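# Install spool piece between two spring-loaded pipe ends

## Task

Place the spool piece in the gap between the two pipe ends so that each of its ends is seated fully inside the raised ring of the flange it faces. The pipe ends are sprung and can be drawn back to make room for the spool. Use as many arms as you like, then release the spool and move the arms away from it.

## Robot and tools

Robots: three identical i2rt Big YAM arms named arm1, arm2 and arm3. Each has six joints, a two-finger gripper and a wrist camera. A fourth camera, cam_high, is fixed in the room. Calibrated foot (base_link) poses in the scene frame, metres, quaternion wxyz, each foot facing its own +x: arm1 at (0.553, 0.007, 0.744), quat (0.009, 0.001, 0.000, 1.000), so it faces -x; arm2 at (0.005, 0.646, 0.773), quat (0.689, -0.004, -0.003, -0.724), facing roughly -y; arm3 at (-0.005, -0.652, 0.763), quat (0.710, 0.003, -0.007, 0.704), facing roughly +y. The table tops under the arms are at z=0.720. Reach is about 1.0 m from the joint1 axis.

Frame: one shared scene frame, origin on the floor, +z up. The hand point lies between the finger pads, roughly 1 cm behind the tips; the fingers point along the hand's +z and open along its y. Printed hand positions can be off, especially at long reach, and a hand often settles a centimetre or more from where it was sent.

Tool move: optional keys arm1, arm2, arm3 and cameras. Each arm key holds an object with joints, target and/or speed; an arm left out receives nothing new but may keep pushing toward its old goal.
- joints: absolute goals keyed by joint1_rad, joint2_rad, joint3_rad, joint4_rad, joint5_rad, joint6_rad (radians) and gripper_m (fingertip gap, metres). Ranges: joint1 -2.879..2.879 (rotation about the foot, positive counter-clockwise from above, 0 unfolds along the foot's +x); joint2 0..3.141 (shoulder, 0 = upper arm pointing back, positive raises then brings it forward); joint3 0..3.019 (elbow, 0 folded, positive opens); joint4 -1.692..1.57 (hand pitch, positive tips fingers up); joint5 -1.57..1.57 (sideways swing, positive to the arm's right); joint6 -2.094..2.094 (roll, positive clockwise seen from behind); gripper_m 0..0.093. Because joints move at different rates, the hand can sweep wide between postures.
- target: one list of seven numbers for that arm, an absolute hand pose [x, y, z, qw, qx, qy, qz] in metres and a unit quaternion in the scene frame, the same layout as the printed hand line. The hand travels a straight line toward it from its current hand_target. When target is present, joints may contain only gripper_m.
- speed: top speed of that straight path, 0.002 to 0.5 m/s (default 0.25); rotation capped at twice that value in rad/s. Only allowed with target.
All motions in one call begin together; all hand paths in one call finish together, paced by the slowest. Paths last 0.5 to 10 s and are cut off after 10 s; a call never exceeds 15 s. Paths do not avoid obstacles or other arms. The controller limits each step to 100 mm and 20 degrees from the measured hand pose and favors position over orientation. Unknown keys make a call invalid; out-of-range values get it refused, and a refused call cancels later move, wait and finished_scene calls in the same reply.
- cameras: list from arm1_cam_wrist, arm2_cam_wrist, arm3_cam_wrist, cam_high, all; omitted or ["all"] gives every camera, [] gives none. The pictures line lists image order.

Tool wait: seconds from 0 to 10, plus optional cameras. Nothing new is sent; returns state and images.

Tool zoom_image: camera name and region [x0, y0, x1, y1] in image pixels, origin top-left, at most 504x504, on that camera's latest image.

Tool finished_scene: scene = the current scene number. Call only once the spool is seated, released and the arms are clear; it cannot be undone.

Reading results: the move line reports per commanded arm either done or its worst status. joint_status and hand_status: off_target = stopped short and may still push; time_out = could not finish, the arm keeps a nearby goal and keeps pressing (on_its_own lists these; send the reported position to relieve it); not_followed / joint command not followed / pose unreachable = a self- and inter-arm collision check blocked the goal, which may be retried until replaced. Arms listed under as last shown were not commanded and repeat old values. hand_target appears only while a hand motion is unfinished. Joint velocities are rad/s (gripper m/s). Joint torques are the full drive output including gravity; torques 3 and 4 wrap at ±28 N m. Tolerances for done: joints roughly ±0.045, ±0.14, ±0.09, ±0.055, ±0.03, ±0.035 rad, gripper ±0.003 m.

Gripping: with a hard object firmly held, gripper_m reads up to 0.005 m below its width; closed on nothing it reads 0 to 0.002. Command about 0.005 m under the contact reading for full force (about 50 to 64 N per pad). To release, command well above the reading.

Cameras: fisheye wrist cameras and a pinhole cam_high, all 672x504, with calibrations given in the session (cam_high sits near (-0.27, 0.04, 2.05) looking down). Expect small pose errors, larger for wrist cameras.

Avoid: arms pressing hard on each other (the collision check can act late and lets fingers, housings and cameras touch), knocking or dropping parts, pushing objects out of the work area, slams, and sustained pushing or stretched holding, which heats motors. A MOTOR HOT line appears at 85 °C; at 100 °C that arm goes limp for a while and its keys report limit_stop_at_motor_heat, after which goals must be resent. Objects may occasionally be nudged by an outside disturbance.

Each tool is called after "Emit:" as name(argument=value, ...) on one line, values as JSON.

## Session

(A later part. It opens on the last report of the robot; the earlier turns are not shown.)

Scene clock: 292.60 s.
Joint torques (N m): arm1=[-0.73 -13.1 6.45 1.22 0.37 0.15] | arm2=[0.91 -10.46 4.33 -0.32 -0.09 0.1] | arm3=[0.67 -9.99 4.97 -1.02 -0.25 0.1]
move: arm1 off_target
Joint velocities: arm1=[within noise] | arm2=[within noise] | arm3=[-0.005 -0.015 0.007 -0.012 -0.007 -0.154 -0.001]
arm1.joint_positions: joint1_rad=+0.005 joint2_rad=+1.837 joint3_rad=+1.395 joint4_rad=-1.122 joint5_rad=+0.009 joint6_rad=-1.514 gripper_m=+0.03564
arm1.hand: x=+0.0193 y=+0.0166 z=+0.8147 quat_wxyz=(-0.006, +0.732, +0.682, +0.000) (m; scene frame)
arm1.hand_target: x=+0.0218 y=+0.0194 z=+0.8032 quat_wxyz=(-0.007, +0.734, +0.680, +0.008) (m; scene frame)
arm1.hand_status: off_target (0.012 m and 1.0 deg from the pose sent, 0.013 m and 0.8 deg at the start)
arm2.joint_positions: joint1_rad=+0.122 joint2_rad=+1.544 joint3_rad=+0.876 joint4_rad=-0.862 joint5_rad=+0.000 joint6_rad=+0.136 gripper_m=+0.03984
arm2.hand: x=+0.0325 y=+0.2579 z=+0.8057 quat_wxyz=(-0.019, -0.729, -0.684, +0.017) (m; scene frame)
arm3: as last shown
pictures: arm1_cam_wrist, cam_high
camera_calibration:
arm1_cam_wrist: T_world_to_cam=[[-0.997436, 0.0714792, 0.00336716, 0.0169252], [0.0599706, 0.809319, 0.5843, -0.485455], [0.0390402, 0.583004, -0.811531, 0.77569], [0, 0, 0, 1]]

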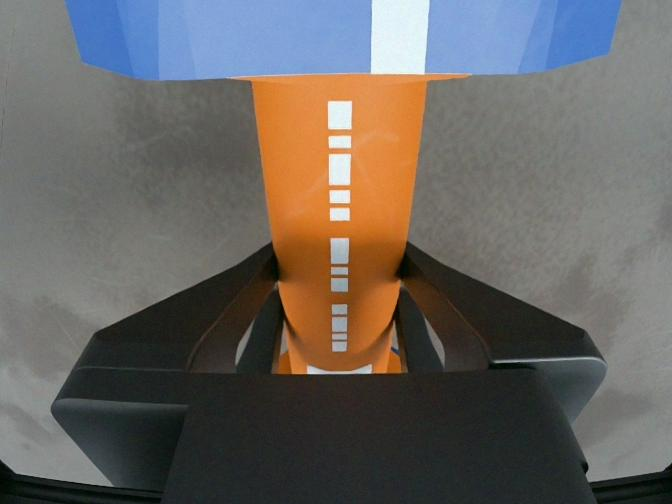

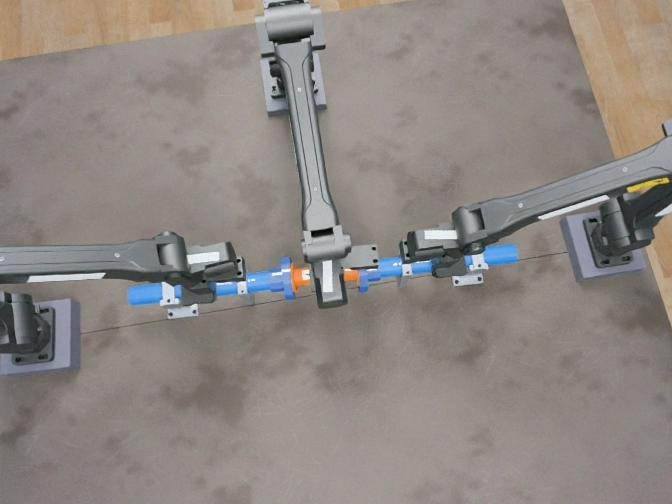

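Emit:
move(arm1={"target":[0.0225,0.0165,0.787,0.007,0.7336,0.6795,-0.007],"speed":0.02}, cameras=["cam_high","arm1_cam_wrist"])

Emit:
zoom_image(camera="cam_high", region=[270, 220, 390, 320])

Scene clock: 297.73 s.
Joint torques (N m): arm1=[-1.03 -11.4 6 1.78 -0.15 0.07] | arm2=[0.85 -10.46 4.34 -0.32 -0.1 0.09] | arm3=[0.26 -10.05 4.83 -1.09 -0.27 0.14]
move: arm1 off_target
arm1.joint_positions: joint1_rad=+0.000 joint2_rad=+1.828 joint3_rad=+1.377 joint4_rad=-1.095 joint5_rad=-0.017 joint6_rad=-1.514 gripper_m=+0.03564
arm1.hand: x=+0.0193 y=+0.0147 z=+0.8133 quat_wxyz=(-0.003, +0.733, +0.680, -0.016) (m; scene frame)
arm1.hand_target: x=+0.0235 y=+0.0165 z=+0.7878 quat_wxyz=(+0.007, +0.734, +0.679, -0.007) (m; scene frame)
arm1.hand_status: off_target (0.027 m and 1.6 deg from the pose sent, 0.028 m and 1.7 deg at the start)
arm2, arm3: as last shown
arm3.hand: x=-0.0055 y=-0.2531 z=+0.8035 quat_wxyz=(-0.030, +0.690, -0.722, -0.027) (m; scene frame)
pictures: arm1_cam_wrist, cam_high
camera_calibration:
arm1_cam_wrist: T_world_to_cam=[[-0.996877, 0.0762588, 0.020506, 0.00304819], [0.0745843, 0.823931, 0.561761, -0.465263], [0.0259437, 0.561536, -0.827046, 0.788806], [0, 0, 0, 1]]

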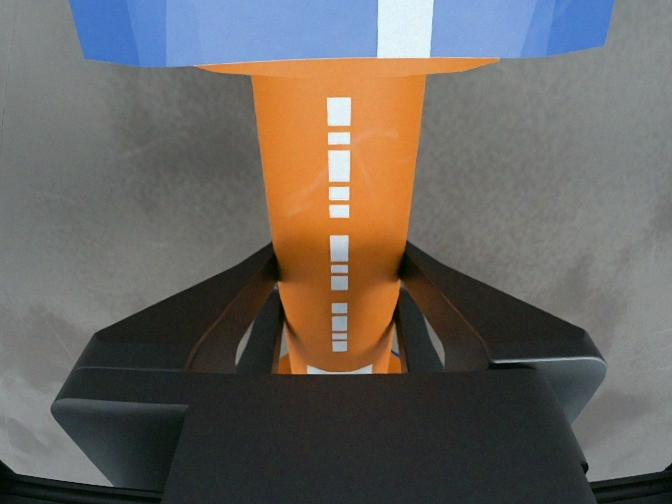

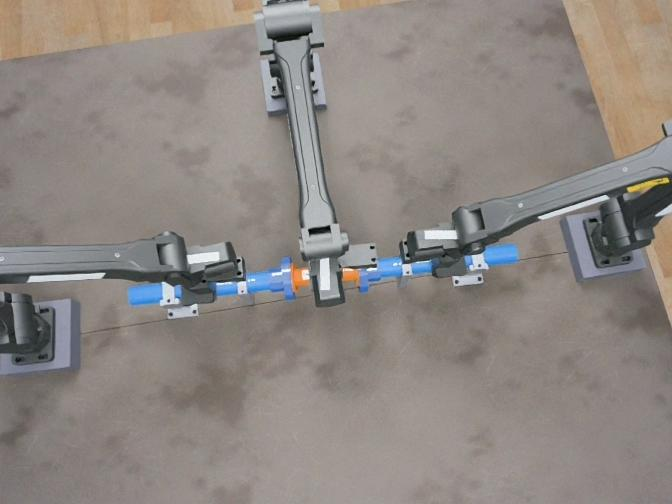

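Scaled by 4.200 from the camera's 672x504 image, which has a finer 960x720 frame.

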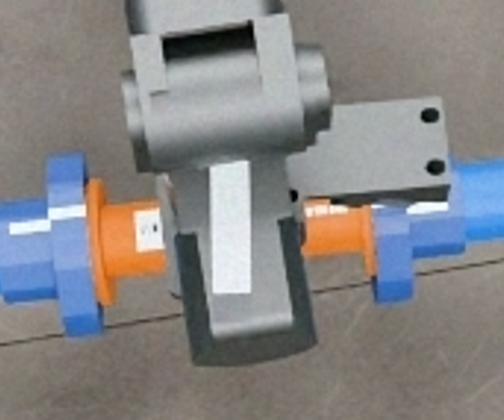

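Emit:
move(arm2={"target":[0.033,0.345,0.800,0,0.731,0.682,0],"speed":0.08}, arm3={"target":[-0.0135,-0.33,0.800,0,0.69,-0.724,0],"speed":0.08}, cameras=["cam_high","arm1_cam_wrist"])

Emit:
zoom_image(camera="cam_high", region=[270, 220, 390, 320])

Scene clock: 302.93 s.
Joint torques (N m): arm1=[-0.62 -13.57 7.65 0.83 0.39 0.07] | arm2=[2.14 -13.45 -0.09 -3.64 -0.04 0.24] | arm3=[0.38 -12.1 1.13 -2.36 -0.31 0.18]
move: arm2 off_target; arm3 off_target
arm1.joint_positions: joint1_rad=-0.005 joint2_rad=+1.858 joint3_rad=+1.352 joint4_rad=-1.074 joint5_rad=-0.033 joint6_rad=-1.514 gripper_m=+0.03564
arm1.hand: x=+0.0272 y=+0.0146 z=+0.7895 quat_wxyz=(+0.014, +0.735, +0.678, -0.009) (m; scene frame)
arm2.joint_positions: joint1_rad=+0.126 joint2_rad=+1.458 joint3_rad=+0.769 joint4_rad=-0.744 joint5_rad=+0.001 joint6_rad=+0.140 gripper_m=+0.03984
arm2.hand: x=+0.0330 y=+0.2716 z=+0.8053 quat_wxyz=(-0.057, -0.727, -0.682, +0.048) (m; scene frame)
arm2.hand_target: x=+0.0322 y=+0.3368 z=+0.7957 quat_wxyz=(+0.000, -0.731, -0.682, +0.001) (m; scene frame)
arm2.hand_status: off_target (0.074 m and 8.5 deg from the pose sent, 0.087 m and 2.9 deg at the start)
arm3.joint_positions: joint1_rad=+0.013 joint2_rad=+1.486 joint3_rad=+0.827 joint4_rad=-0.797 joint5_rad=+0.000 joint6_rad=+0.048 gripper_m=+0.03771
arm3.hand: x=-0.0057 y=-0.2650 z=+0.8037 quat_wxyz=(-0.046, +0.690, -0.721, -0.044) (m; scene frame)
arm3.hand_target: x=-0.0118 y=-0.3236 z=+0.7964 quat_wxyz=(-0.001, +0.690, -0.724, +0.001) (m; scene frame)
arm3.hand_status: off_target (0.066 m and 7.3 deg from the pose sent, 0.077 m and 4.7 deg at the start)
pictures: arm1_cam_wrist, cam_high
camera_calibration:
arm1_cam_wrist: T_world_to_cam=[[-0.996596, 0.0810577, -0.0150397, 0.0393622], [0.0594221, 0.832727, 0.550486, -0.443289], [0.057145, 0.547718, -0.834709, 0.77439], [0, 0, 0, 1]]

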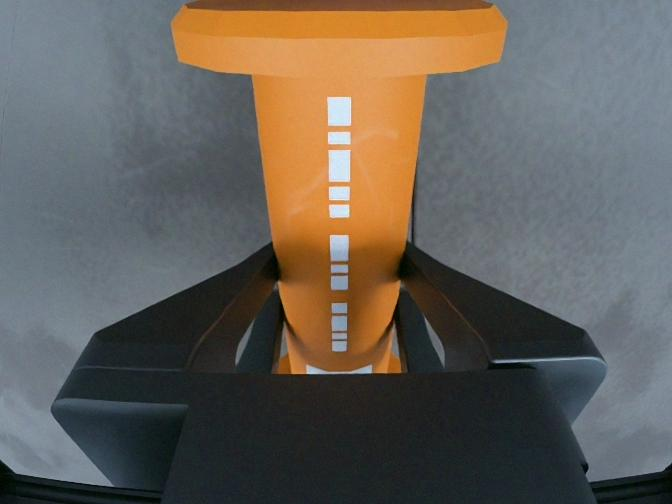

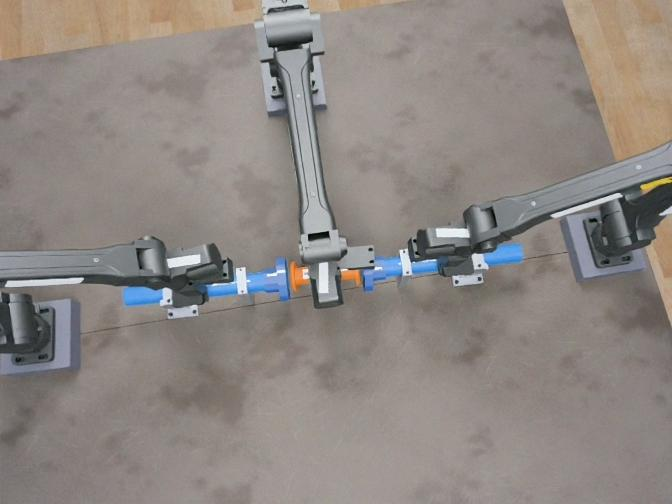

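Scaled by 4.200 from the camera's 672x504 image, which has a finer 960x720 frame.

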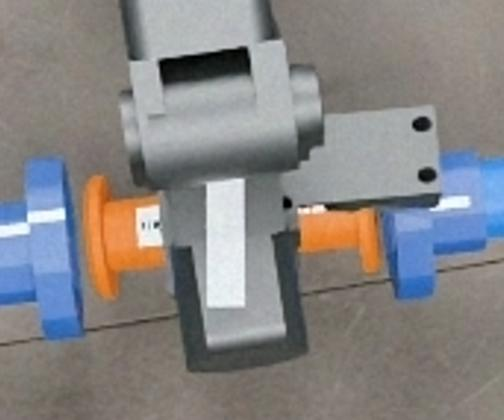

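Emit:
move(arm1={"target":[0.008,0.0175,0.87,-0.006,0.7206,0.6934,0.006],"speed":0.1}, cameras=[])

Emit:
move(arm1={"target":[0.013,0.0175,0.819,-0.006,0.7206,0.6934,0.006],"speed":0.08}, cameras=["cam_high"])

Emit:
zoom_image(camera="cam_high", region=[270, 220, 390, 320])

Scene clock: 313.47 s.
Joint torques (N m): arm1=[-0.03 -16.15 12.07 -0.18 0.02 -0.06] | arm2=[2.08 -13.45 -0.08 -3.64 -0.04 0.24] | arm3=[0.5 -12.57 1.22 -2.55 -0.2 0.17]
move: arm1 off_target
arm1.joint_positions: joint1_rad=-0.001 joint2_rad=+1.842 joint3_rad=+1.459 joint4_rad=-1.265 joint5_rad=+0.015 joint6_rad=-1.531 gripper_m=+0.03564
arm1.hand: x=+0.0295 y=+0.0207 z=+0.8352 quat_wxyz=(+0.021, +0.727, +0.685, +0.032) (m; scene frame)
arm1.hand_target: x=+0.0099 y=+0.0173 z=+0.8703 quat_wxyz=(-0.006, +0.721, +0.693, +0.006) (m; scene frame)
arm1.hand_status: off_target (0.041 m and 4.4 deg from the pose sent, 0.083 m and 3.8 deg at the start)
arm2, arm3: as last shown
pictures: none

Scene clock: 314.73 s.
Joint torques (N m): arm1=[-0.03 -14.97 8.5 0.75 0.01 -0.06] | arm2=[2.08 -13.45 -0.06 -3.64 -0.05 0.24] | arm3=[1.03 -11.75 1.17 -2.73 -0.26 0.17]
move: arm1 off_target
arm1.joint_positions: joint1_rad=-0.001 joint2_rad=+1.865 joint3_rad=+1.416 joint4_rad=-1.161 joint5_rad=+0.015 joint6_rad=-1.532 gripper_m=+0.03564
arm1.hand: x=+0.0222 y=+0.0209 z=+0.8077 quat_wxyz=(+0.008, +0.727, +0.686, +0.018) (m; scene frame)
arm1.hand_target: x=+0.0133 y=+0.0174 z=+0.8191 quat_wxyz=(-0.006, +0.721, +0.693, +0.006) (m; scene frame)
arm1.hand_status: off_target (0.015 m and 2.4 deg from the pose sent, 0.023 m and 4.4 deg at the start)
arm2, arm3: as last shown
pictures: cam_high

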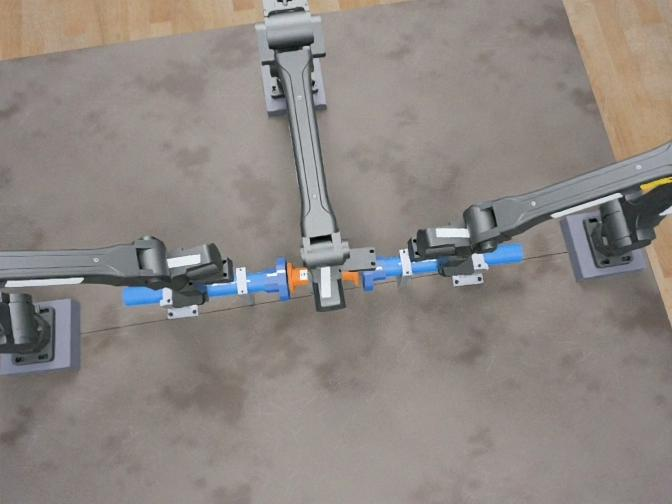

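Scaled by 4.200 from the camera's 672x504 image, which has a finer 960x720 frame.

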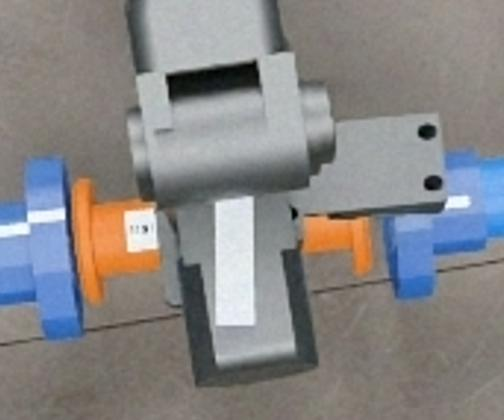

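Emit:
move(arm2={"target":[0.030,0.285,0.798,0,0.731,0.682,0],"speed":0.04}, cameras=["cam_high"])

Emit:
zoom_image(camera="cam_high", region=[270, 220, 390, 320])

Scene clock: 322.33 s.
Joint torques (N m): arm1=[-0.91 -15.21 8.5 0.79 0.14 -0.05] | arm2=[0.73 -8.94 6.27 -2.32 -0.29 0.09] | arm3=[1.03 -12.1 1.06 -2.77 -0.23 0.09]
move: arm2 off_target
arm1, arm3: as last shown
arm1.joint_positions: joint1_rad=+0.010 joint2_rad=+1.865 joint3_rad=+1.416 joint4_rad=-1.161 joint5_rad=+0.012 joint6_rad=-1.532 gripper_m=+0.03564
arm1.hand: x=+0.0221 y=+0.0143 z=+0.8077 quat_wxyz=(+0.009, +0.724, +0.690, +0.017) (m; scene frame)
arm2.joint_positions: joint1_rad=+0.125 joint2_rad=+1.513 joint3_rad=+0.837 joint4_rad=-0.800 joint5_rad=+0.005 joint6_rad=+0.138 gripper_m=+0.03984
arm2.hand: x=+0.0328 y=+0.2579 z=+0.8062 quat_wxyz=(-0.039, -0.728, -0.683, +0.036) (m; scene frame)
arm2.hand_target: x=+0.0302 y=+0.2841 z=+0.7988 quat_wxyz=(-0.001, -0.731, -0.682, +0.001) (m; scene frame)
arm2.hand_status: off_target (0.028 m and 6.1 deg from the pose sent, 0.015 m and 8.5 deg at the start)
pictures: cam_high

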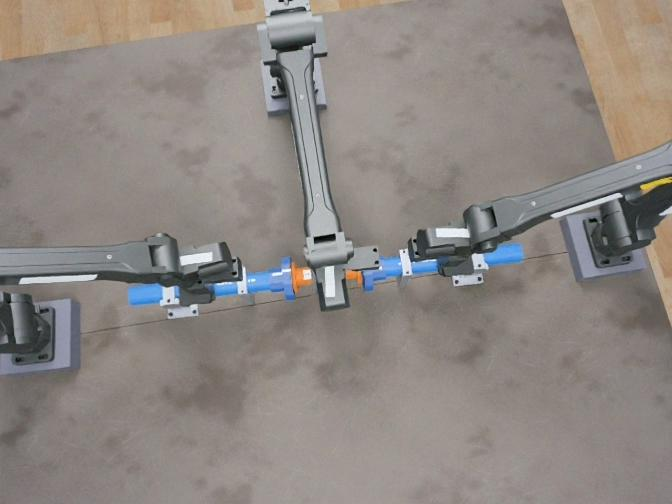

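Scaled by 4.200 from the camera's 672x504 image, which has a finer 960x720 frame.

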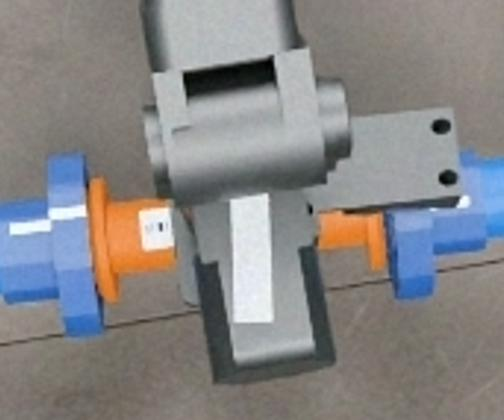

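Emit:
move(arm2={"target":[0.033,0.345,0.800,0,0.731,0.682,0],"speed":0.08}, cameras=[])

Emit:
move(arm1={"target":[0.006,0.0135,0.88,-0.006,0.7157,0.6984,0.006],"speed":0.1}, cameras=[])

Emit:
move(arm1={"target":[0.0098,0.0135,0.832,-0.006,0.7157,0.6984,0.006],"speed":0.08}, cameras=["cam_high"])

Emit:
zoom_image(camera="cam_high", region=[270, 220, 390, 320])

Scene clock: 341.07 s.
Joint torques (N m): arm1=[-0.97 -15.15 8.5 0.77 0 -0.05] | arm2=[2.14 -13.39 -0.08 -3.64 -0.09 0.23] | arm3=[0.67 -12.04 1.02 -2.69 -0.23 0.15]
move: arm2 off_target
arm1, arm3: as last shown
arm1.joint_positions: joint1_rad=+0.010 joint2_rad=+1.865 joint3_rad=+1.416 joint4_rad=-1.161 joint5_rad=+0.015 joint6_rad=-1.532 gripper_m=+0.03564
arm1.hand: x=+0.0221 y=+0.0150 z=+0.8077 quat_wxyz=(+0.007, +0.724, +0.690, +0.018) (m; scene frame)
arm2.joint_positions: joint1_rad=+0.126 joint2_rad=+1.458 joint3_rad=+0.769 joint4_rad=-0.744 joint5_rad=+0.002 joint6_rad=+0.140 gripper_m=+0.03984
arm2.hand: x=+0.0329 y=+0.2717 z=+0.8051 quat_wxyz=(-0.056, -0.727, -0.682, +0.048) (m; scene frame)
arm2.hand_target: x=+0.0322 y=+0.3369 z=+0.7956 quat_wxyz=(+0.000, -0.731, -0.682, +0.001) (m; scene frame)
arm2.hand_status: off_target (0.074 m and 8.5 deg from the pose sent, 0.087 m and 6.1 deg at the start)
pictures: none

Scene clock: 342.53 s.
Joint torques (N m): arm1=[-0.32 -15.91 12.12 -0.16 0.01 -0.06] | arm2=[2.08 -13.51 -0.06 -3.64 -0.09 0.24] | arm3=[1.2 -12.57 0.87 -2.33 -0.22 0.16]
move: arm1 off_target
arm1.joint_positions: joint1_rad=+0.010 joint2_rad=+1.836 joint3_rad=+1.483 joint4_rad=-1.292 joint5_rad=+0.015 joint6_rad=-1.538 gripper_m=+0.03564
arm1.hand: x=+0.0263 y=+0.0150 z=+0.8468 quat_wxyz=(+0.020, +0.721, +0.692, +0.031) (m; scene frame)
arm1.hand_target: x=+0.0079 y=+0.0134 z=+0.8801 quat_wxyz=(-0.006, +0.716, +0.698, +0.006) (m; scene frame)
arm1.hand_status: off_target (0.039 m and 4.2 deg from the pose sent, 0.074 m and 2.5 deg at the start)
arm2, arm3: as last shown
arm2.hand: x=+0.0329 y=+0.2716 z=+0.8053 quat_wxyz=(-0.056, -0.727, -0.682, +0.049) (m; scene frame)
pictures: none

Scene clock: 343.80 s.
Joint torques (N m): arm1=[-0.32 -15.33 8.66 0.79 0.01 -0.06] | arm2=[2.08 -13.33 -0.09 -3.64 -0.09 0.24] | arm3=[0.97 -12.28 1.22 -2.73 -0.29 0.17]
move: arm1 off_target
arm1.joint_positions: joint1_rad=+0.010 joint2_rad=+1.860 joint3_rad=+1.444 joint4_rad=-1.195 joint5_rad=+0.015 joint6_rad=-1.538 gripper_m=+0.03564
arm1.hand: x=+0.0188 y=+0.0150 z=+0.8203 quat_wxyz=(+0.008, +0.721, +0.692, +0.019) (m; scene frame)
arm1.hand_target: x=+0.0101 y=+0.0134 z=+0.8321 quat_wxyz=(-0.006, +0.716, +0.698, +0.006) (m; scene frame)
arm1.hand_status: off_target (0.015 m and 2.3 deg from the pose sent, 0.022 m and 4.2 deg at the start)
arm2, arm3: as last shown
pictures: cam_high

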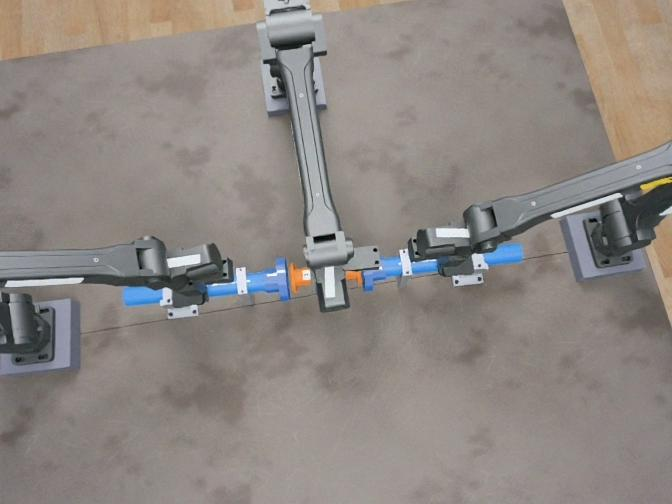

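Scaled by 4.200 from the camera's 672x504 image, which has a finer 960x720 frame.

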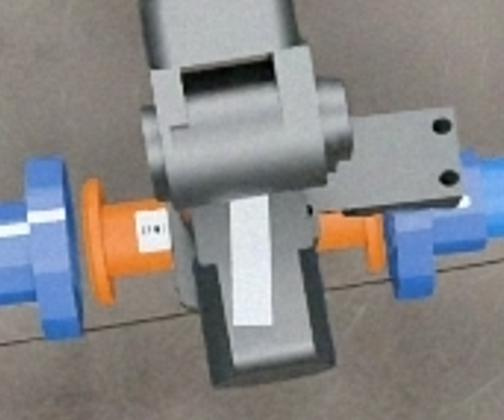

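Emit:
move(arm2={"target":[0.030,0.285,0.798,0,0.731,0.682,0],"speed":0.04}, cameras=["cam_high"])

Emit:
zoom_image(camera="cam_high", region=[270, 220, 390, 320])

Scene clock: 348.60 s.
Joint torques (N m): arm1=[-0.44 -15.27 8.65 0.77 0 -0.05] | arm2=[0.73 -9 6.16 -2.4 -0.3 0.09] | arm3=[0.67 -12.81 0.94 -2.55 -0.24 0.15]
move: arm2 off_target
arm1.joint_positions: joint1_rad=+0.010 joint2_rad=+1.860 joint3_rad=+1.444 joint4_rad=-1.195 joint5_rad=+0.015 joint6_rad=-1.539 gripper_m=+0.03564
arm1.hand: x=+0.0188 y=+0.0148 z=+0.8203 quat_wxyz=(+0.008, +0.721, +0.693, +0.019) (m; scene frame)
arm2.joint_positions: joint1_rad=+0.125 joint2_rad=+1.514 joint3_rad=+0.838 joint4_rad=-0.798 joint5_rad=+0.005 joint6_rad=+0.138 gripper_m=+0.03984
arm2.hand: x=+0.0330 y=+0.2572 z=+0.8061 quat_wxyz=(-0.039, -0.728, -0.683, +0.037) (m; scene frame)
arm2.hand_target: x=+0.0303 y=+0.2841 z=+0.7988 quat_wxyz=(-0.001, -0.731, -0.682, +0.001) (m; scene frame)
arm2.hand_status: off_target (0.029 m and 6.2 deg from the pose sent, 0.016 m and 8.5 deg at the start)
arm3: as last shown
pictures: cam_high

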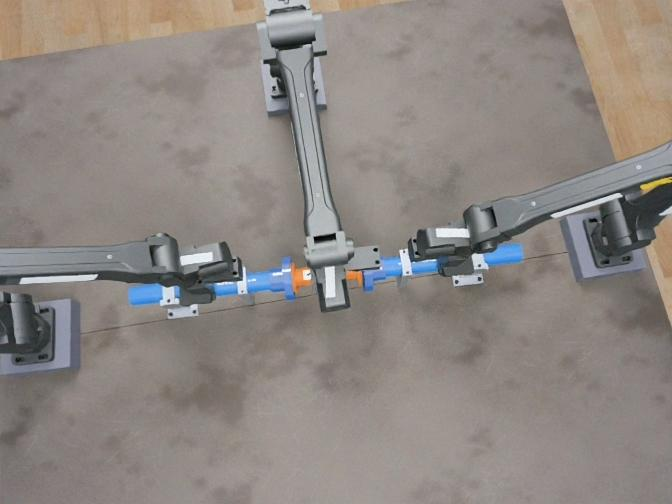

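Scaled by 4.200 from the camera's 672x504 image, which has a finer 960x720 frame.

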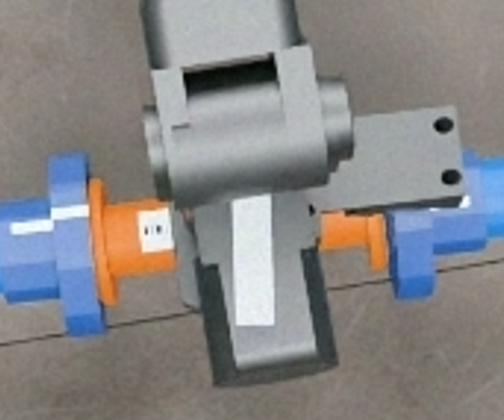

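Emit:
move(arm2={"target":[0.030,0.265,0.798,0,0.731,0.682,0],"speed":0.04}, cameras=["cam_high","arm1_cam_wrist"])

Emit:
zoom_image(camera="cam_high", region=[270, 240, 330, 310])

Scene clock: 356.53 s.
Joint torques (N m): arm1=[-0.79 -15.27 8.64 0.79 0.04 -0.05] | arm2=[0.62 -8.12 7.68 -1.32 -0.2 0.07] | arm3=[1.2 -12.16 1.2 -2.82 -0.21 0.12]
move: arm2 off_target
arm1: as last shown
arm1.joint_positions: joint1_rad=+0.015 joint2_rad=+1.860 joint3_rad=+1.444 joint4_rad=-1.195 joint5_rad=+0.014 joint6_rad=-1.539 gripper_m=+0.03564
arm1.hand: x=+0.0187 y=+0.0120 z=+0.8203 quat_wxyz=(+0.008, +0.719, +0.694, +0.018) (m; scene frame)
arm2.joint_positions: joint1_rad=+0.122 joint2_rad=+1.544 joint3_rad=+0.874 joint4_rad=-0.839 joint5_rad=+0.003 joint6_rad=+0.136 gripper_m=+0.03984
arm2.hand: x=+0.0326 y=+0.2529 z=+0.8057 quat_wxyz=(-0.026, -0.729, -0.684, +0.025) (m; scene frame)
arm2.hand_target: x=+0.0301 y=+0.2649 z=+0.7985 quat_wxyz=(-0.001, -0.731, -0.682, +0.000) (m; scene frame)
arm2.hand_status: off_target (0.015 m and 4.2 deg from the pose sent, 0.012 m and 6.2 deg at the start)
arm3.joint_positions: joint1_rad=+0.013 joint2_rad=+1.486 joint3_rad=+0.827 joint4_rad=-0.797 joint5_rad=+0.000 joint6_rad=+0.048 gripper_m=+0.03771
arm3.hand: x=-0.0057 y=-0.2650 z=+0.8037 quat_wxyz=(-0.046, +0.690, -0.721, -0.044) (m; scene frame)
pictures: arm1_cam_wrist, cam_high
camera_calibration:
arm1_cam_wrist: T_world_to_cam=[[-0.998404, 0.0364369, -0.0431459, 0.0552599], [0.00400185, 0.807735, 0.589532, -0.488186], [0.0563311, 0.588419, -0.806592, 0.778446], [0, 0, 0, 1]]

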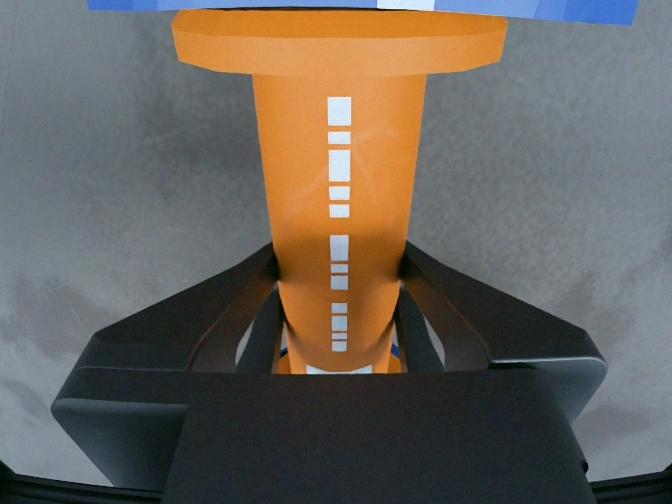

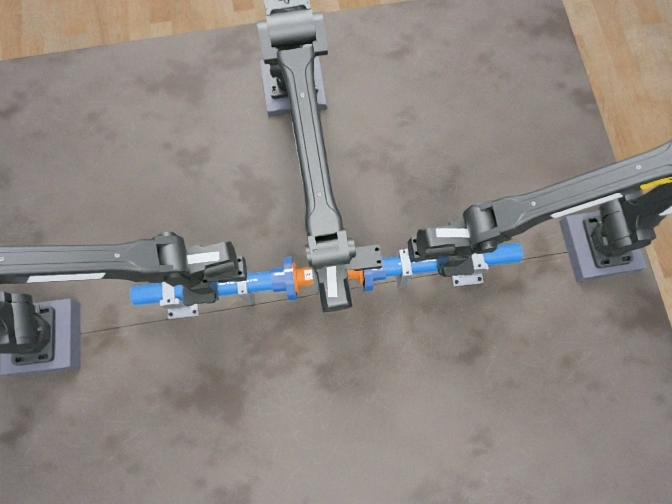

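Scaled by 7.200 from the camera's 672x504 image, which has a finer 960x720 frame.

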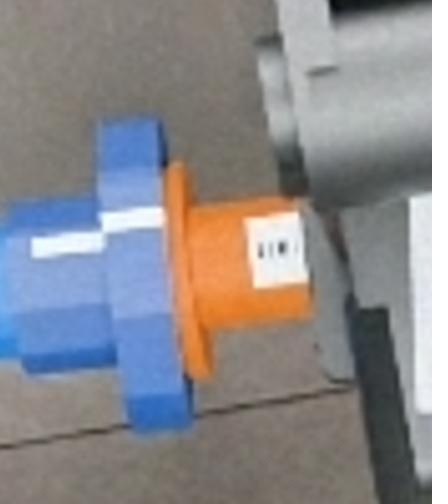

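Emit:
zoom_image(camera="arm1_cam_wrist", region=[240, 300, 440, 390])

Scaled by 2.520 from the camera's 672x504 image, which has a finer 960x720 frame.

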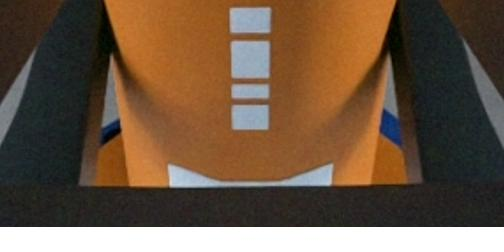

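Emit:
move(arm2={"target":[0.030,0.281,0.798,0,0.731,0.682,0],"speed":0.04}, cameras=[])

Emit:
move(arm1={"target":[0.0112,0.0175,0.817,-0.006,0.7157,0.6984,0.006],"speed":0.01}, cameras=["cam_high"])

Emit:
zoom_image(camera="cam_high", region=[270, 240, 330, 310])

Scene clock: 384.97 s.
Joint torques (N m): arm1=[-0.79 -15.27 8.65 0.77 0.04 -0.05] | arm2=[0.85 -10.7 4.15 -1.06 -0.2 0.1] | arm3=[1.08 -12.57 1.01 -2.65 -0.27 0.13]
move: arm2 off_target
arm1, arm3: as last shown
arm2.joint_positions: joint1_rad=+0.122 joint2_rad=+1.544 joint3_rad=+0.874 joint4_rad=-0.839 joint5_rad=+0.003 joint6_rad=+0.136 gripper_m=+0.03984
arm2.hand: x=+0.0326 y=+0.2531 z=+0.8057 quat_wxyz=(-0.026, -0.729, -0.684, +0.025) (m; scene frame)
arm2.hand_target: x=+0.0302 y=+0.2800 z=+0.7981 quat_wxyz=(+0.000, -0.731, -0.682, +0.000) (m; scene frame)
arm2.hand_status: off_target (0.029 m and 4.2 deg from the pose sent, 0.029 m and 4.2 deg at the start)
pictures: none

Scene clock: 387.03 s.
Joint torques (N m): arm1=[-1.44 -14.39 7.69 1.07 0.11 -0.1] | arm2=[0.85 -10.7 4.16 -1.07 -0.19 0.1] | arm3=[0.62 -12.4 1.1 -2.52 -0.19 0.12]
move: arm1 done
arm1.joint_positions: joint1_rad=+0.016 joint2_rad=+1.860 joint3_rad=+1.432 joint4_rad=-1.164 joint5_rad=+0.012 joint6_rad=-1.542 gripper_m=+0.03564
arm1.hand: x=+0.0158 y=+0.0110 z=+0.8156 quat_wxyz=(+0.002, +0.718, +0.696, +0.011) (m; scene frame)
arm1.hand_target: x=+0.0112 y=+0.0174 z=+0.8170 quat_wxyz=(-0.006, +0.716, +0.698, +0.006) (m; scene frame)
arm1.hand_status: done (0.008 m and 1.2 deg from the pose sent, 0.010 m and 2.2 deg at the start)
arm2: as last shown
arm3.joint_positions: joint1_rad=+0.013 joint2_rad=+1.486 joint3_rad=+0.826 joint4_rad=-0.797 joint5_rad=+0.000 joint6_rad=+0.048 gripper_m=+0.03771
arm3.hand: x=-0.0057 y=-0.2652 z=+0.8037 quat_wxyz=(-0.046, +0.690, -0.721, -0.044) (m; scene frame)
pictures: cam_high

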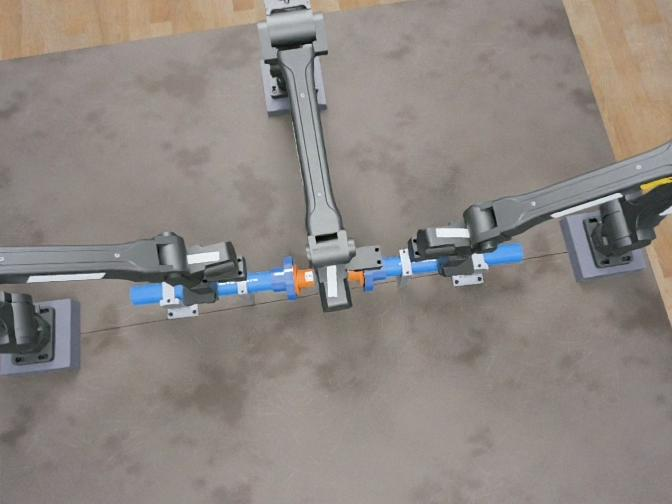

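Scaled by 7.200 from the camera's 672x504 image, which has a finer 960x720 frame.

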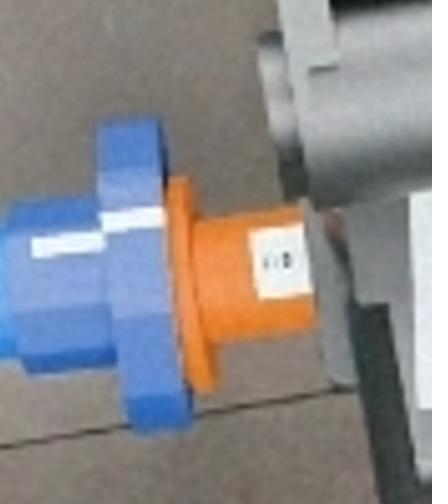

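Emit:
move(arm1={"target":[0.020,0.0175,0.811,-0.006,0.7157,0.6984,0.006],"speed":0.02}, cameras=["cam_high"])

Emit:
zoom_image(camera="cam_high", region=[270, 240, 330, 310])

Scene clock: 391.73 s.
Joint torques (N m): arm1=[-1.55 -14.21 6.67 0.77 0.11 -0.06] | arm2=[0.85 -10.7 4.15 -1.07 -0.19 0.1] | arm3=[0.09 -12.28 1.22 -2.7 -0.21 0.16]
move: arm1 done
arm1.joint_positions: joint1_rad=+0.016 joint2_rad=+1.847 joint3_rad=+1.408 joint4_rad=-1.132 joint5_rad=+0.012 joint6_rad=-1.545 gripper_m=+0.03564
arm1.hand: x=+0.0171 y=+0.0110 z=+0.8140 quat_wxyz=(-0.005, +0.717, +0.697, +0.003) (m; scene frame)
arm1.hand_target: x=+0.0201 y=+0.0174 z=+0.8110 quat_wxyz=(-0.006, +0.716, +0.698, +0.006) (m; scene frame)
arm1.hand_status: done (0.008 m and 0.4 deg from the pose sent, 0.009 m and 1.2 deg at the start)
arm2, arm3: as last shown
pictures: cam_high

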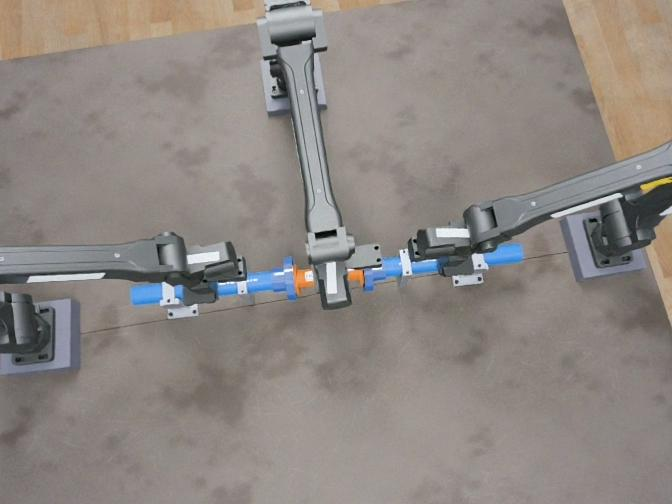

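Scaled by 7.200 from the camera's 672x504 image, which has a finer 960x720 frame.

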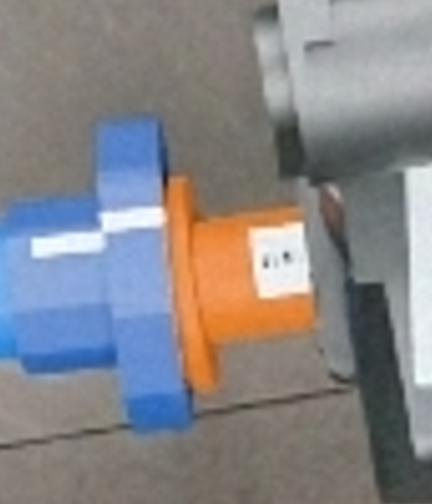

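Emit:
move(arm2={"target":[0.033,0.345,0.800,0,0.731,0.682,0],"speed":0.08}, arm1={"target":[0.007,0.017,0.875,-0.006,0.7157,0.6984,0.006],"speed":0.06}, cameras=[])

Emit:
move(arm1={"target":[0.0115,0.017,0.8248,-0.006,0.7157,0.6984,0.006],"speed":0.08}, cameras=["cam_high"])

Emit:
zoom_image(camera="cam_high", region=[270, 220, 390, 320])

Scene clock: 406.90 s.
Joint torques (N m): arm1=[-1.2 -16.56 12.22 -0.17 0.02 -0.03] | arm2=[2.08 -13.39 -0.08 -3.64 -0.04 0.24] | arm3=[0.5 -11.99 1.03 -2.7 -0.26 0.12]
move: arm1 off_target; arm2 off_target
arm1.joint_positions: joint1_rad=+0.014 joint2_rad=+1.845 joint3_rad=+1.467 joint4_rad=-1.277 joint5_rad=+0.016 joint6_rad=-1.547 gripper_m=+0.03564
arm1.hand: x=+0.0291 y=+0.0126 z=+0.8365 quat_wxyz=(+0.023, +0.716, +0.697, +0.035) (m; scene frame)
arm1.hand_target: x=+0.0092 y=+0.0169 z=+0.8752 quat_wxyz=(-0.006, +0.716, +0.698, +0.006) (m; scene frame)
arm1.hand_status: off_target (0.045 m and 4.7 deg from the pose sent, 0.062 m and 0.4 deg at the start)
arm2.joint_positions: joint1_rad=+0.126 joint2_rad=+1.458 joint3_rad=+0.769 joint4_rad=-0.744 joint5_rad=+0.001 joint6_rad=+0.140 gripper_m=+0.03984
arm2.hand: x=+0.0330 y=+0.2717 z=+0.8053 quat_wxyz=(-0.057, -0.727, -0.682, +0.048) (m; scene frame)
arm2.hand_target: x=+0.0322 y=+0.3369 z=+0.7957 quat_wxyz=(+0.000, -0.731, -0.682, +0.001) (m; scene frame)
arm2.hand_status: off_target (0.073 m and 8.5 deg from the pose sent, 0.092 m and 4.2 deg at the start)
arm3: as last shown
pictures: none

Scene clock: 408.17 s.
Joint torques (N m): arm1=[-1.26 -14.92 8.53 0.79 -0.01 -0.03] | arm2=[2.08 -13.51 -0.08 -3.63 -0.04 0.24] | arm3=[0.5 -12.34 1.16 -2.63 -0.28 0.17]
move: arm1 off_target
arm1.joint_positions: joint1_rad=+0.014 joint2_rad=+1.861 joint3_rad=+1.430 joint4_rad=-1.176 joint5_rad=+0.016 joint6_rad=-1.547 gripper_m=+0.03564
arm1.hand: x=+0.0200 y=+0.0127 z=+0.8146 quat_wxyz=(+0.006, +0.717, +0.697, +0.018) (m; scene frame)
arm1.hand_target: x=+0.0116 y=+0.0170 z=+0.8249 quat_wxyz=(-0.006, +0.716, +0.698, +0.006) (m; scene frame)
arm1.hand_status: off_target (0.014 m and 1.9 deg from the pose sent, 0.022 m and 4.7 deg at the start)
arm2, arm3: as last shown
arm2.hand: x=+0.0330 y=+0.2716 z=+0.8053 quat_wxyz=(-0.057, -0.727, -0.682, +0.048) (m; scene frame)
pictures: cam_high

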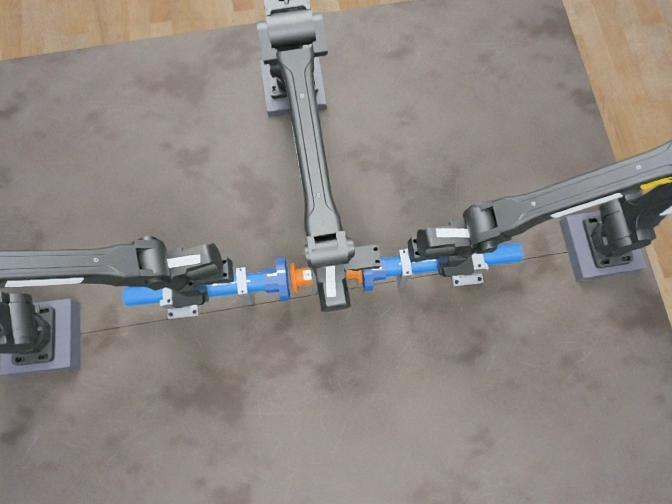

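Scaled by 4.200 from the camera's 672x504 image, which has a finer 960x720 frame.

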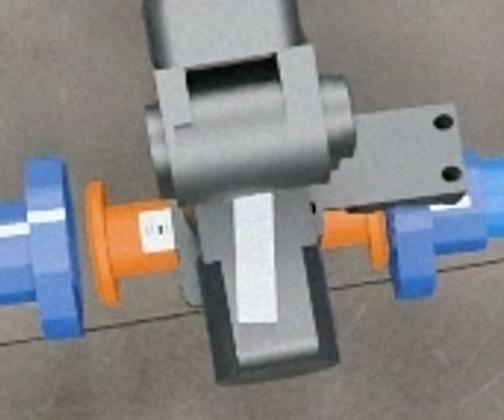

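Emit:
move(arm2={"target":[0.030,0.268,0.798,0,0.731,0.682,0],"speed":0.04}, cameras=["cam_high","arm1_cam_wrist"])

Emit:
zoom_image(camera="cam_high", region=[270, 240, 330, 310])

Scene clock: 415.07 s.
Joint torques (N m): arm1=[-1.26 -15.09 8.51 0.8 0.02 -0.03] | arm2=[0.62 -7.94 7.66 -1.35 -0.17 0.07] | arm3=[1.26 -11.87 1.02 -2.85 -0.24 0.11]
move: arm2 off_target
arm1.joint_positions: joint1_rad=+0.014 joint2_rad=+1.861 joint3_rad=+1.430 joint4_rad=-1.176 joint5_rad=+0.015 joint6_rad=-1.547 gripper_m=+0.03564
arm1.hand: x=+0.0200 y=+0.0125 z=+0.8146 quat_wxyz=(+0.007, +0.717, +0.697, +0.017) (m; scene frame)
arm2.joint_positions: joint1_rad=+0.124 joint2_rad=+1.537 joint3_rad=+0.866 joint4_rad=-0.837 joint5_rad=+0.002 joint6_rad=+0.137 gripper_m=+0.03984
arm2.hand: x=+0.0331 y=+0.2557 z=+0.8057 quat_wxyz=(-0.027, -0.728, -0.684, +0.025) (m; scene frame)
arm2.hand_target: x=+0.0301 y=+0.2679 z=+0.7986 quat_wxyz=(-0.001, -0.731, -0.682, +0.000) (m; scene frame)
arm2.hand_status: off_target (0.015 m and 4.2 deg from the pose sent, 0.009 m and 8.5 deg at the start)
arm3: as last shown
pictures: arm1_cam_wrist, cam_high
camera_calibration:
arm1_cam_wrist: T_world_to_cam=[[-0.998791, 0.028819, -0.039822, 0.0535953], [-0.000221226, 0.807469, 0.589909, -0.48549], [0.0491556, 0.589205, -0.806487, 0.773532], [0, 0, 0, 1]]

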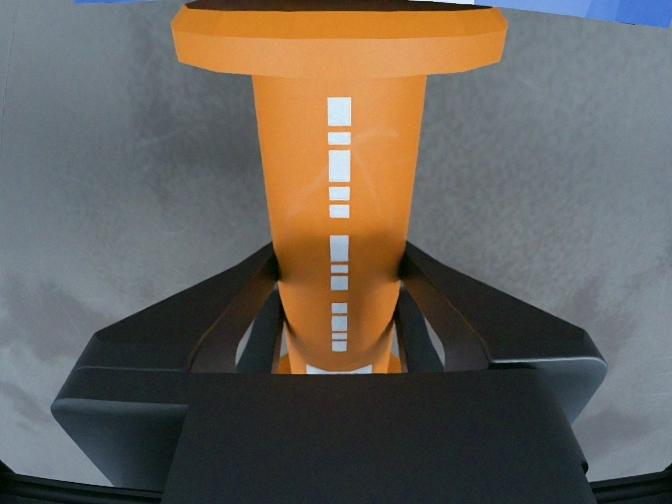

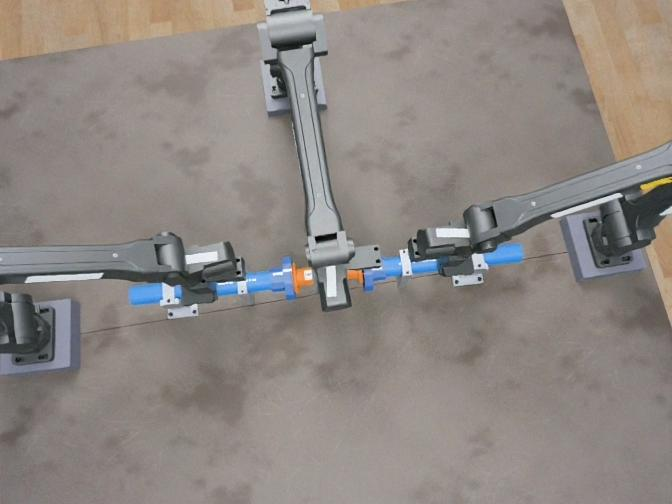

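Scaled by 7.200 from the camera's 672x504 image, which has a finer 960x720 frame.

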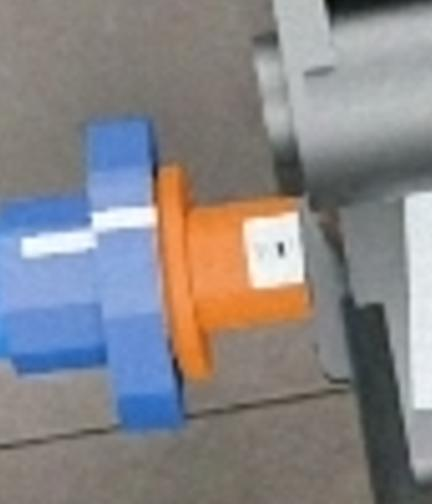

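Emit:
move(arm2={"target":[0.030,0.252,0.798,0,0.731,0.682,0],"speed":0.04}, cameras=["cam_high"])

Emit:
zoom_image(camera="cam_high", region=[270, 240, 330, 310])

Scene clock: 419.83 s.
Joint torques (N m): arm1=[-1.26 -15.09 8.51 0.8 0.15 -0.03] | arm2=[0.44 -7.06 8.98 -0.2 -0.11 0.05] | arm3=[0.44 -12.1 1.44 -2.58 -0.23 0.1]
move: arm2 off_target
arm1.joint_positions: joint1_rad=+0.014 joint2_rad=+1.861 joint3_rad=+1.430 joint4_rad=-1.176 joint5_rad=+0.011 joint6_rad=-1.547 gripper_m=+0.03564
arm1.hand: x=+0.0199 y=+0.0119 z=+0.8146 quat_wxyz=(+0.008, +0.717, +0.697, +0.016) (m; scene frame)
arm2.joint_positions: joint1_rad=+0.122 joint2_rad=+1.560 joint3_rad=+0.894 joint4_rad=-0.878 joint5_rad=+0.001 joint6_rad=+0.135 gripper_m=+0.03984
arm2.hand: x=+0.0329 y=+0.2543 z=+0.8058 quat_wxyz=(-0.014, -0.729, -0.684, +0.013) (m; scene frame)
arm2.hand_target: x=+0.0300 y=+0.2522 z=+0.7981 quat_wxyz=(+0.000, -0.731, -0.682, +0.000) (m; scene frame)
arm2.hand_status: off_target (0.009 m and 2.2 deg from the pose sent, 0.009 m and 4.2 deg at the start)
arm3: as last shown
arm3.joint_positions: joint1_rad=+0.013 joint2_rad=+1.484 joint3_rad=+0.824 joint4_rad=-0.797 joint5_rad=+0.000 joint6_rad=+0.048 gripper_m=+0.03771
arm3.hand: x=-0.0057 y=-0.2663 z=+0.8036 quat_wxyz=(-0.046, +0.690, -0.721, -0.044) (m; scene frame)
pictures: cam_high

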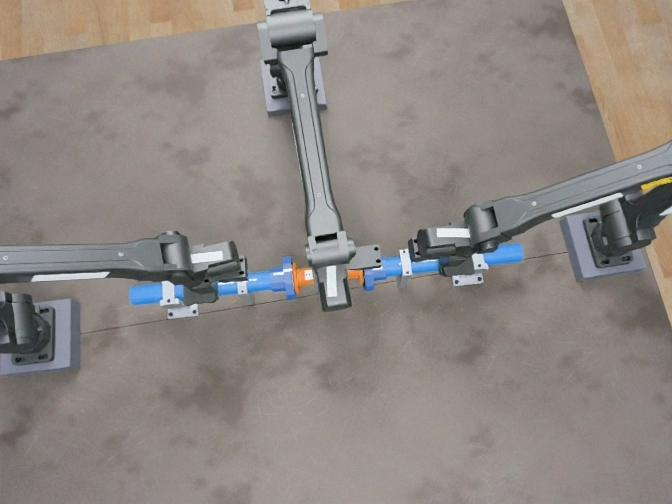

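Scaled by 7.200 from the camera's 672x504 image, which has a finer 960x720 frame.

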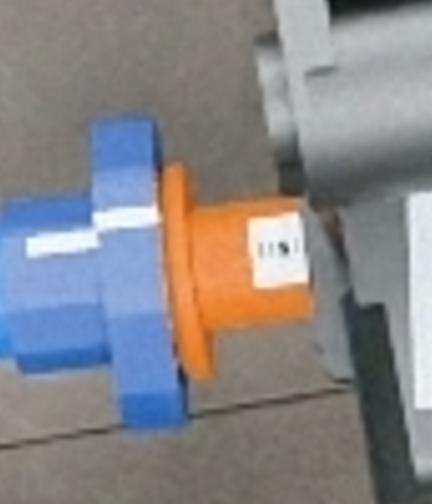

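Emit:
move(arm2={"target":[0.030,0.272,0.798,0,0.731,0.682,0],"speed":0.04}, cameras=[])

Emit:
move(arm1={"joints":{"joint2_rad":1.86}}, cameras=["cam_high"])

Emit:
zoom_image(camera="cam_high", region=[270, 240, 330, 310])

Emit:
move(arm1={"joints":{"joint2_rad":1.87}}, cameras=["cam_high"])

Emit:
zoom_image(camera="cam_high", region=[270, 240, 330, 310])

Scene clock: 434.53 s.
Joint torques (N m): arm1=[-1.2 -15.03 8.51 0.79 0.16 -0.03] | arm2=[0.73 -10.23 4.77 -0.1 -0.1 0.09] | arm3=[0.67 -12.16 1.36 -2.59 -0.24 0.12]
move: arm2 off_target
arm1, arm3: as last shown
arm2.joint_positions: joint1_rad=+0.122 joint2_rad=+1.556 joint3_rad=+0.890 joint4_rad=-0.871 joint5_rad=+0.001 joint6_rad=+0.135 gripper_m=+0.03984
arm2.hand: x=+0.0328 y=+0.2545 z=+0.8058 quat_wxyz=(-0.016, -0.729, -0.684, +0.015) (m; scene frame)
arm2.hand_target: x=+0.0301 y=+0.2716 z=+0.7982 quat_wxyz=(+0.000, -0.731, -0.682, +0.000) (m; scene frame)
arm2.hand_status: off_target (0.019 m and 2.6 deg from the pose sent, 0.020 m and 2.2 deg at the start)
pictures: none

Scene clock: 434.93 s.
Joint torques (N m): arm1=[-1.2 -14.33 8.53 0.8 0.16 -0.03] | arm2=[0.79 -10.29 4.77 -0.14 -0.1 0.09] | arm3=[0.09 -12.22 1.14 -2.63 -0.3 0.11]
move: arm1 done
arm1.joint_positions: joint1_rad=+0.014 joint2_rad=+1.861 joint3_rad=+1.430 joint4_rad=-1.176 joint5_rad=+0.011 joint6_rad=-1.547 gripper_m=+0.03564
arm1.joint_status: all done
arm1.hand: x=+0.0200 y=+0.0119 z=+0.8144 quat_wxyz=(+0.008, +0.717, +0.697, +0.016) (m; scene frame)
arm2.joint_positions: joint1_rad=+0.122 joint2_rad=+1.556 joint3_rad=+0.889 joint4_rad=-0.871 joint5_rad=+0.001 joint6_rad=+0.135 gripper_m=+0.03984
arm2.hand: x=+0.0328 y=+0.2547 z=+0.8057 quat_wxyz=(-0.016, -0.729, -0.684, +0.015) (m; scene frame)
arm3: as last shown
arm3.hand: x=-0.0057 y=-0.2661 z=+0.8038 quat_wxyz=(-0.046, +0.690, -0.721, -0.044) (m; scene frame)
pictures: cam_high

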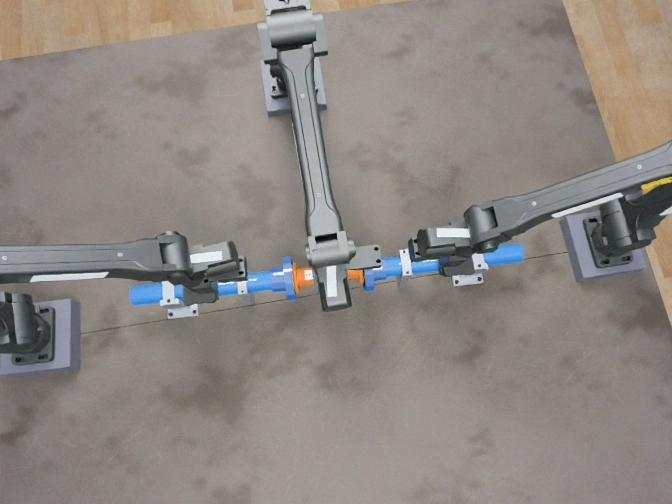

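Scaled by 7.200 from the camera's 672x504 image, which has a finer 960x720 frame.

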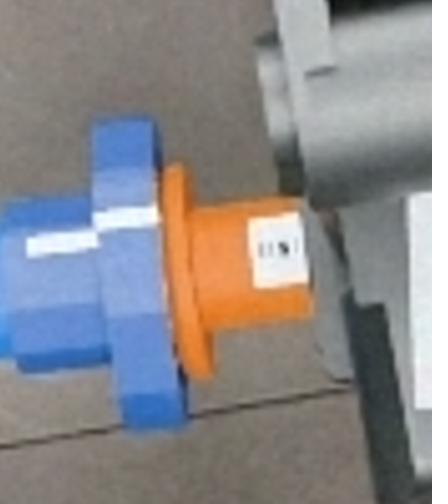

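Scene clock: 435.33 s.
Joint torques (N m): arm1=[-1.2 -13.74 8.51 0.79 0.16 -0.03] | arm2=[0.73 -10.23 4.77 -0.12 -0.1 0.09] | arm3=[1.08 -12.22 1.54 -2.96 -0.24 0.16]
move: arm1 done
arm1.joint_positions: joint1_rad=+0.014 joint2_rad=+1.862 joint3_rad=+1.430 joint4_rad=-1.176 joint5_rad=+0.011 joint6_rad=-1.547 gripper_m=+0.03564
arm1.joint_status: all done
arm1.hand: x=+0.0200 y=+0.0119 z=+0.8140 quat_wxyz=(+0.008, +0.717, +0.697, +0.016) (m; scene frame)
arm2: as last shown
arm3.joint_positions: joint1_rad=+0.013 joint2_rad=+1.484 joint3_rad=+0.824 joint4_rad=-0.797 joint5_rad=+0.000 joint6_rad=+0.048 gripper_m=+0.03771
arm3.hand: x=-0.0057 y=-0.2663 z=+0.8036 quat_wxyz=(-0.046, +0.690, -0.721, -0.044) (m; scene frame)
pictures: cam_high

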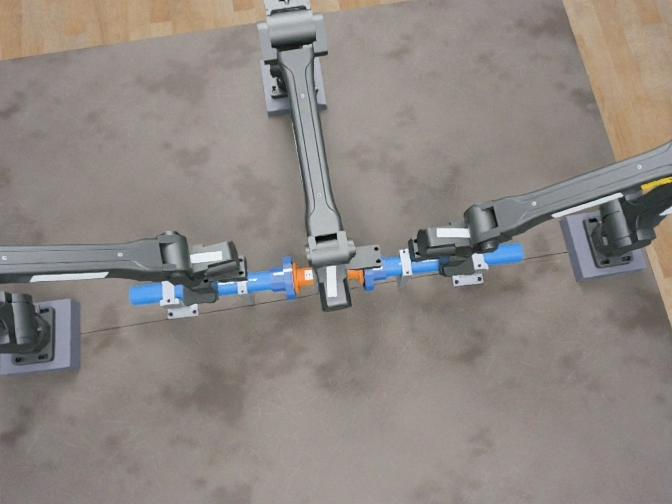

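Scaled by 7.200 from the camera's 672x504 image, which has a finer 960x720 frame.

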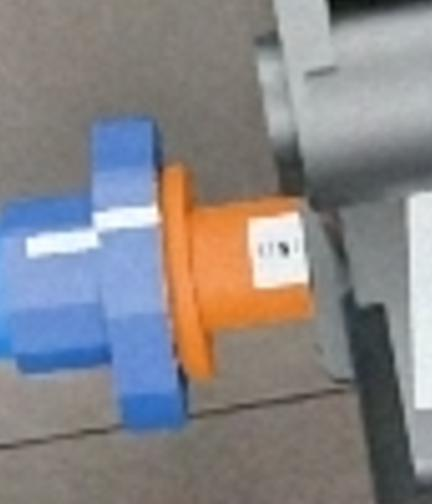

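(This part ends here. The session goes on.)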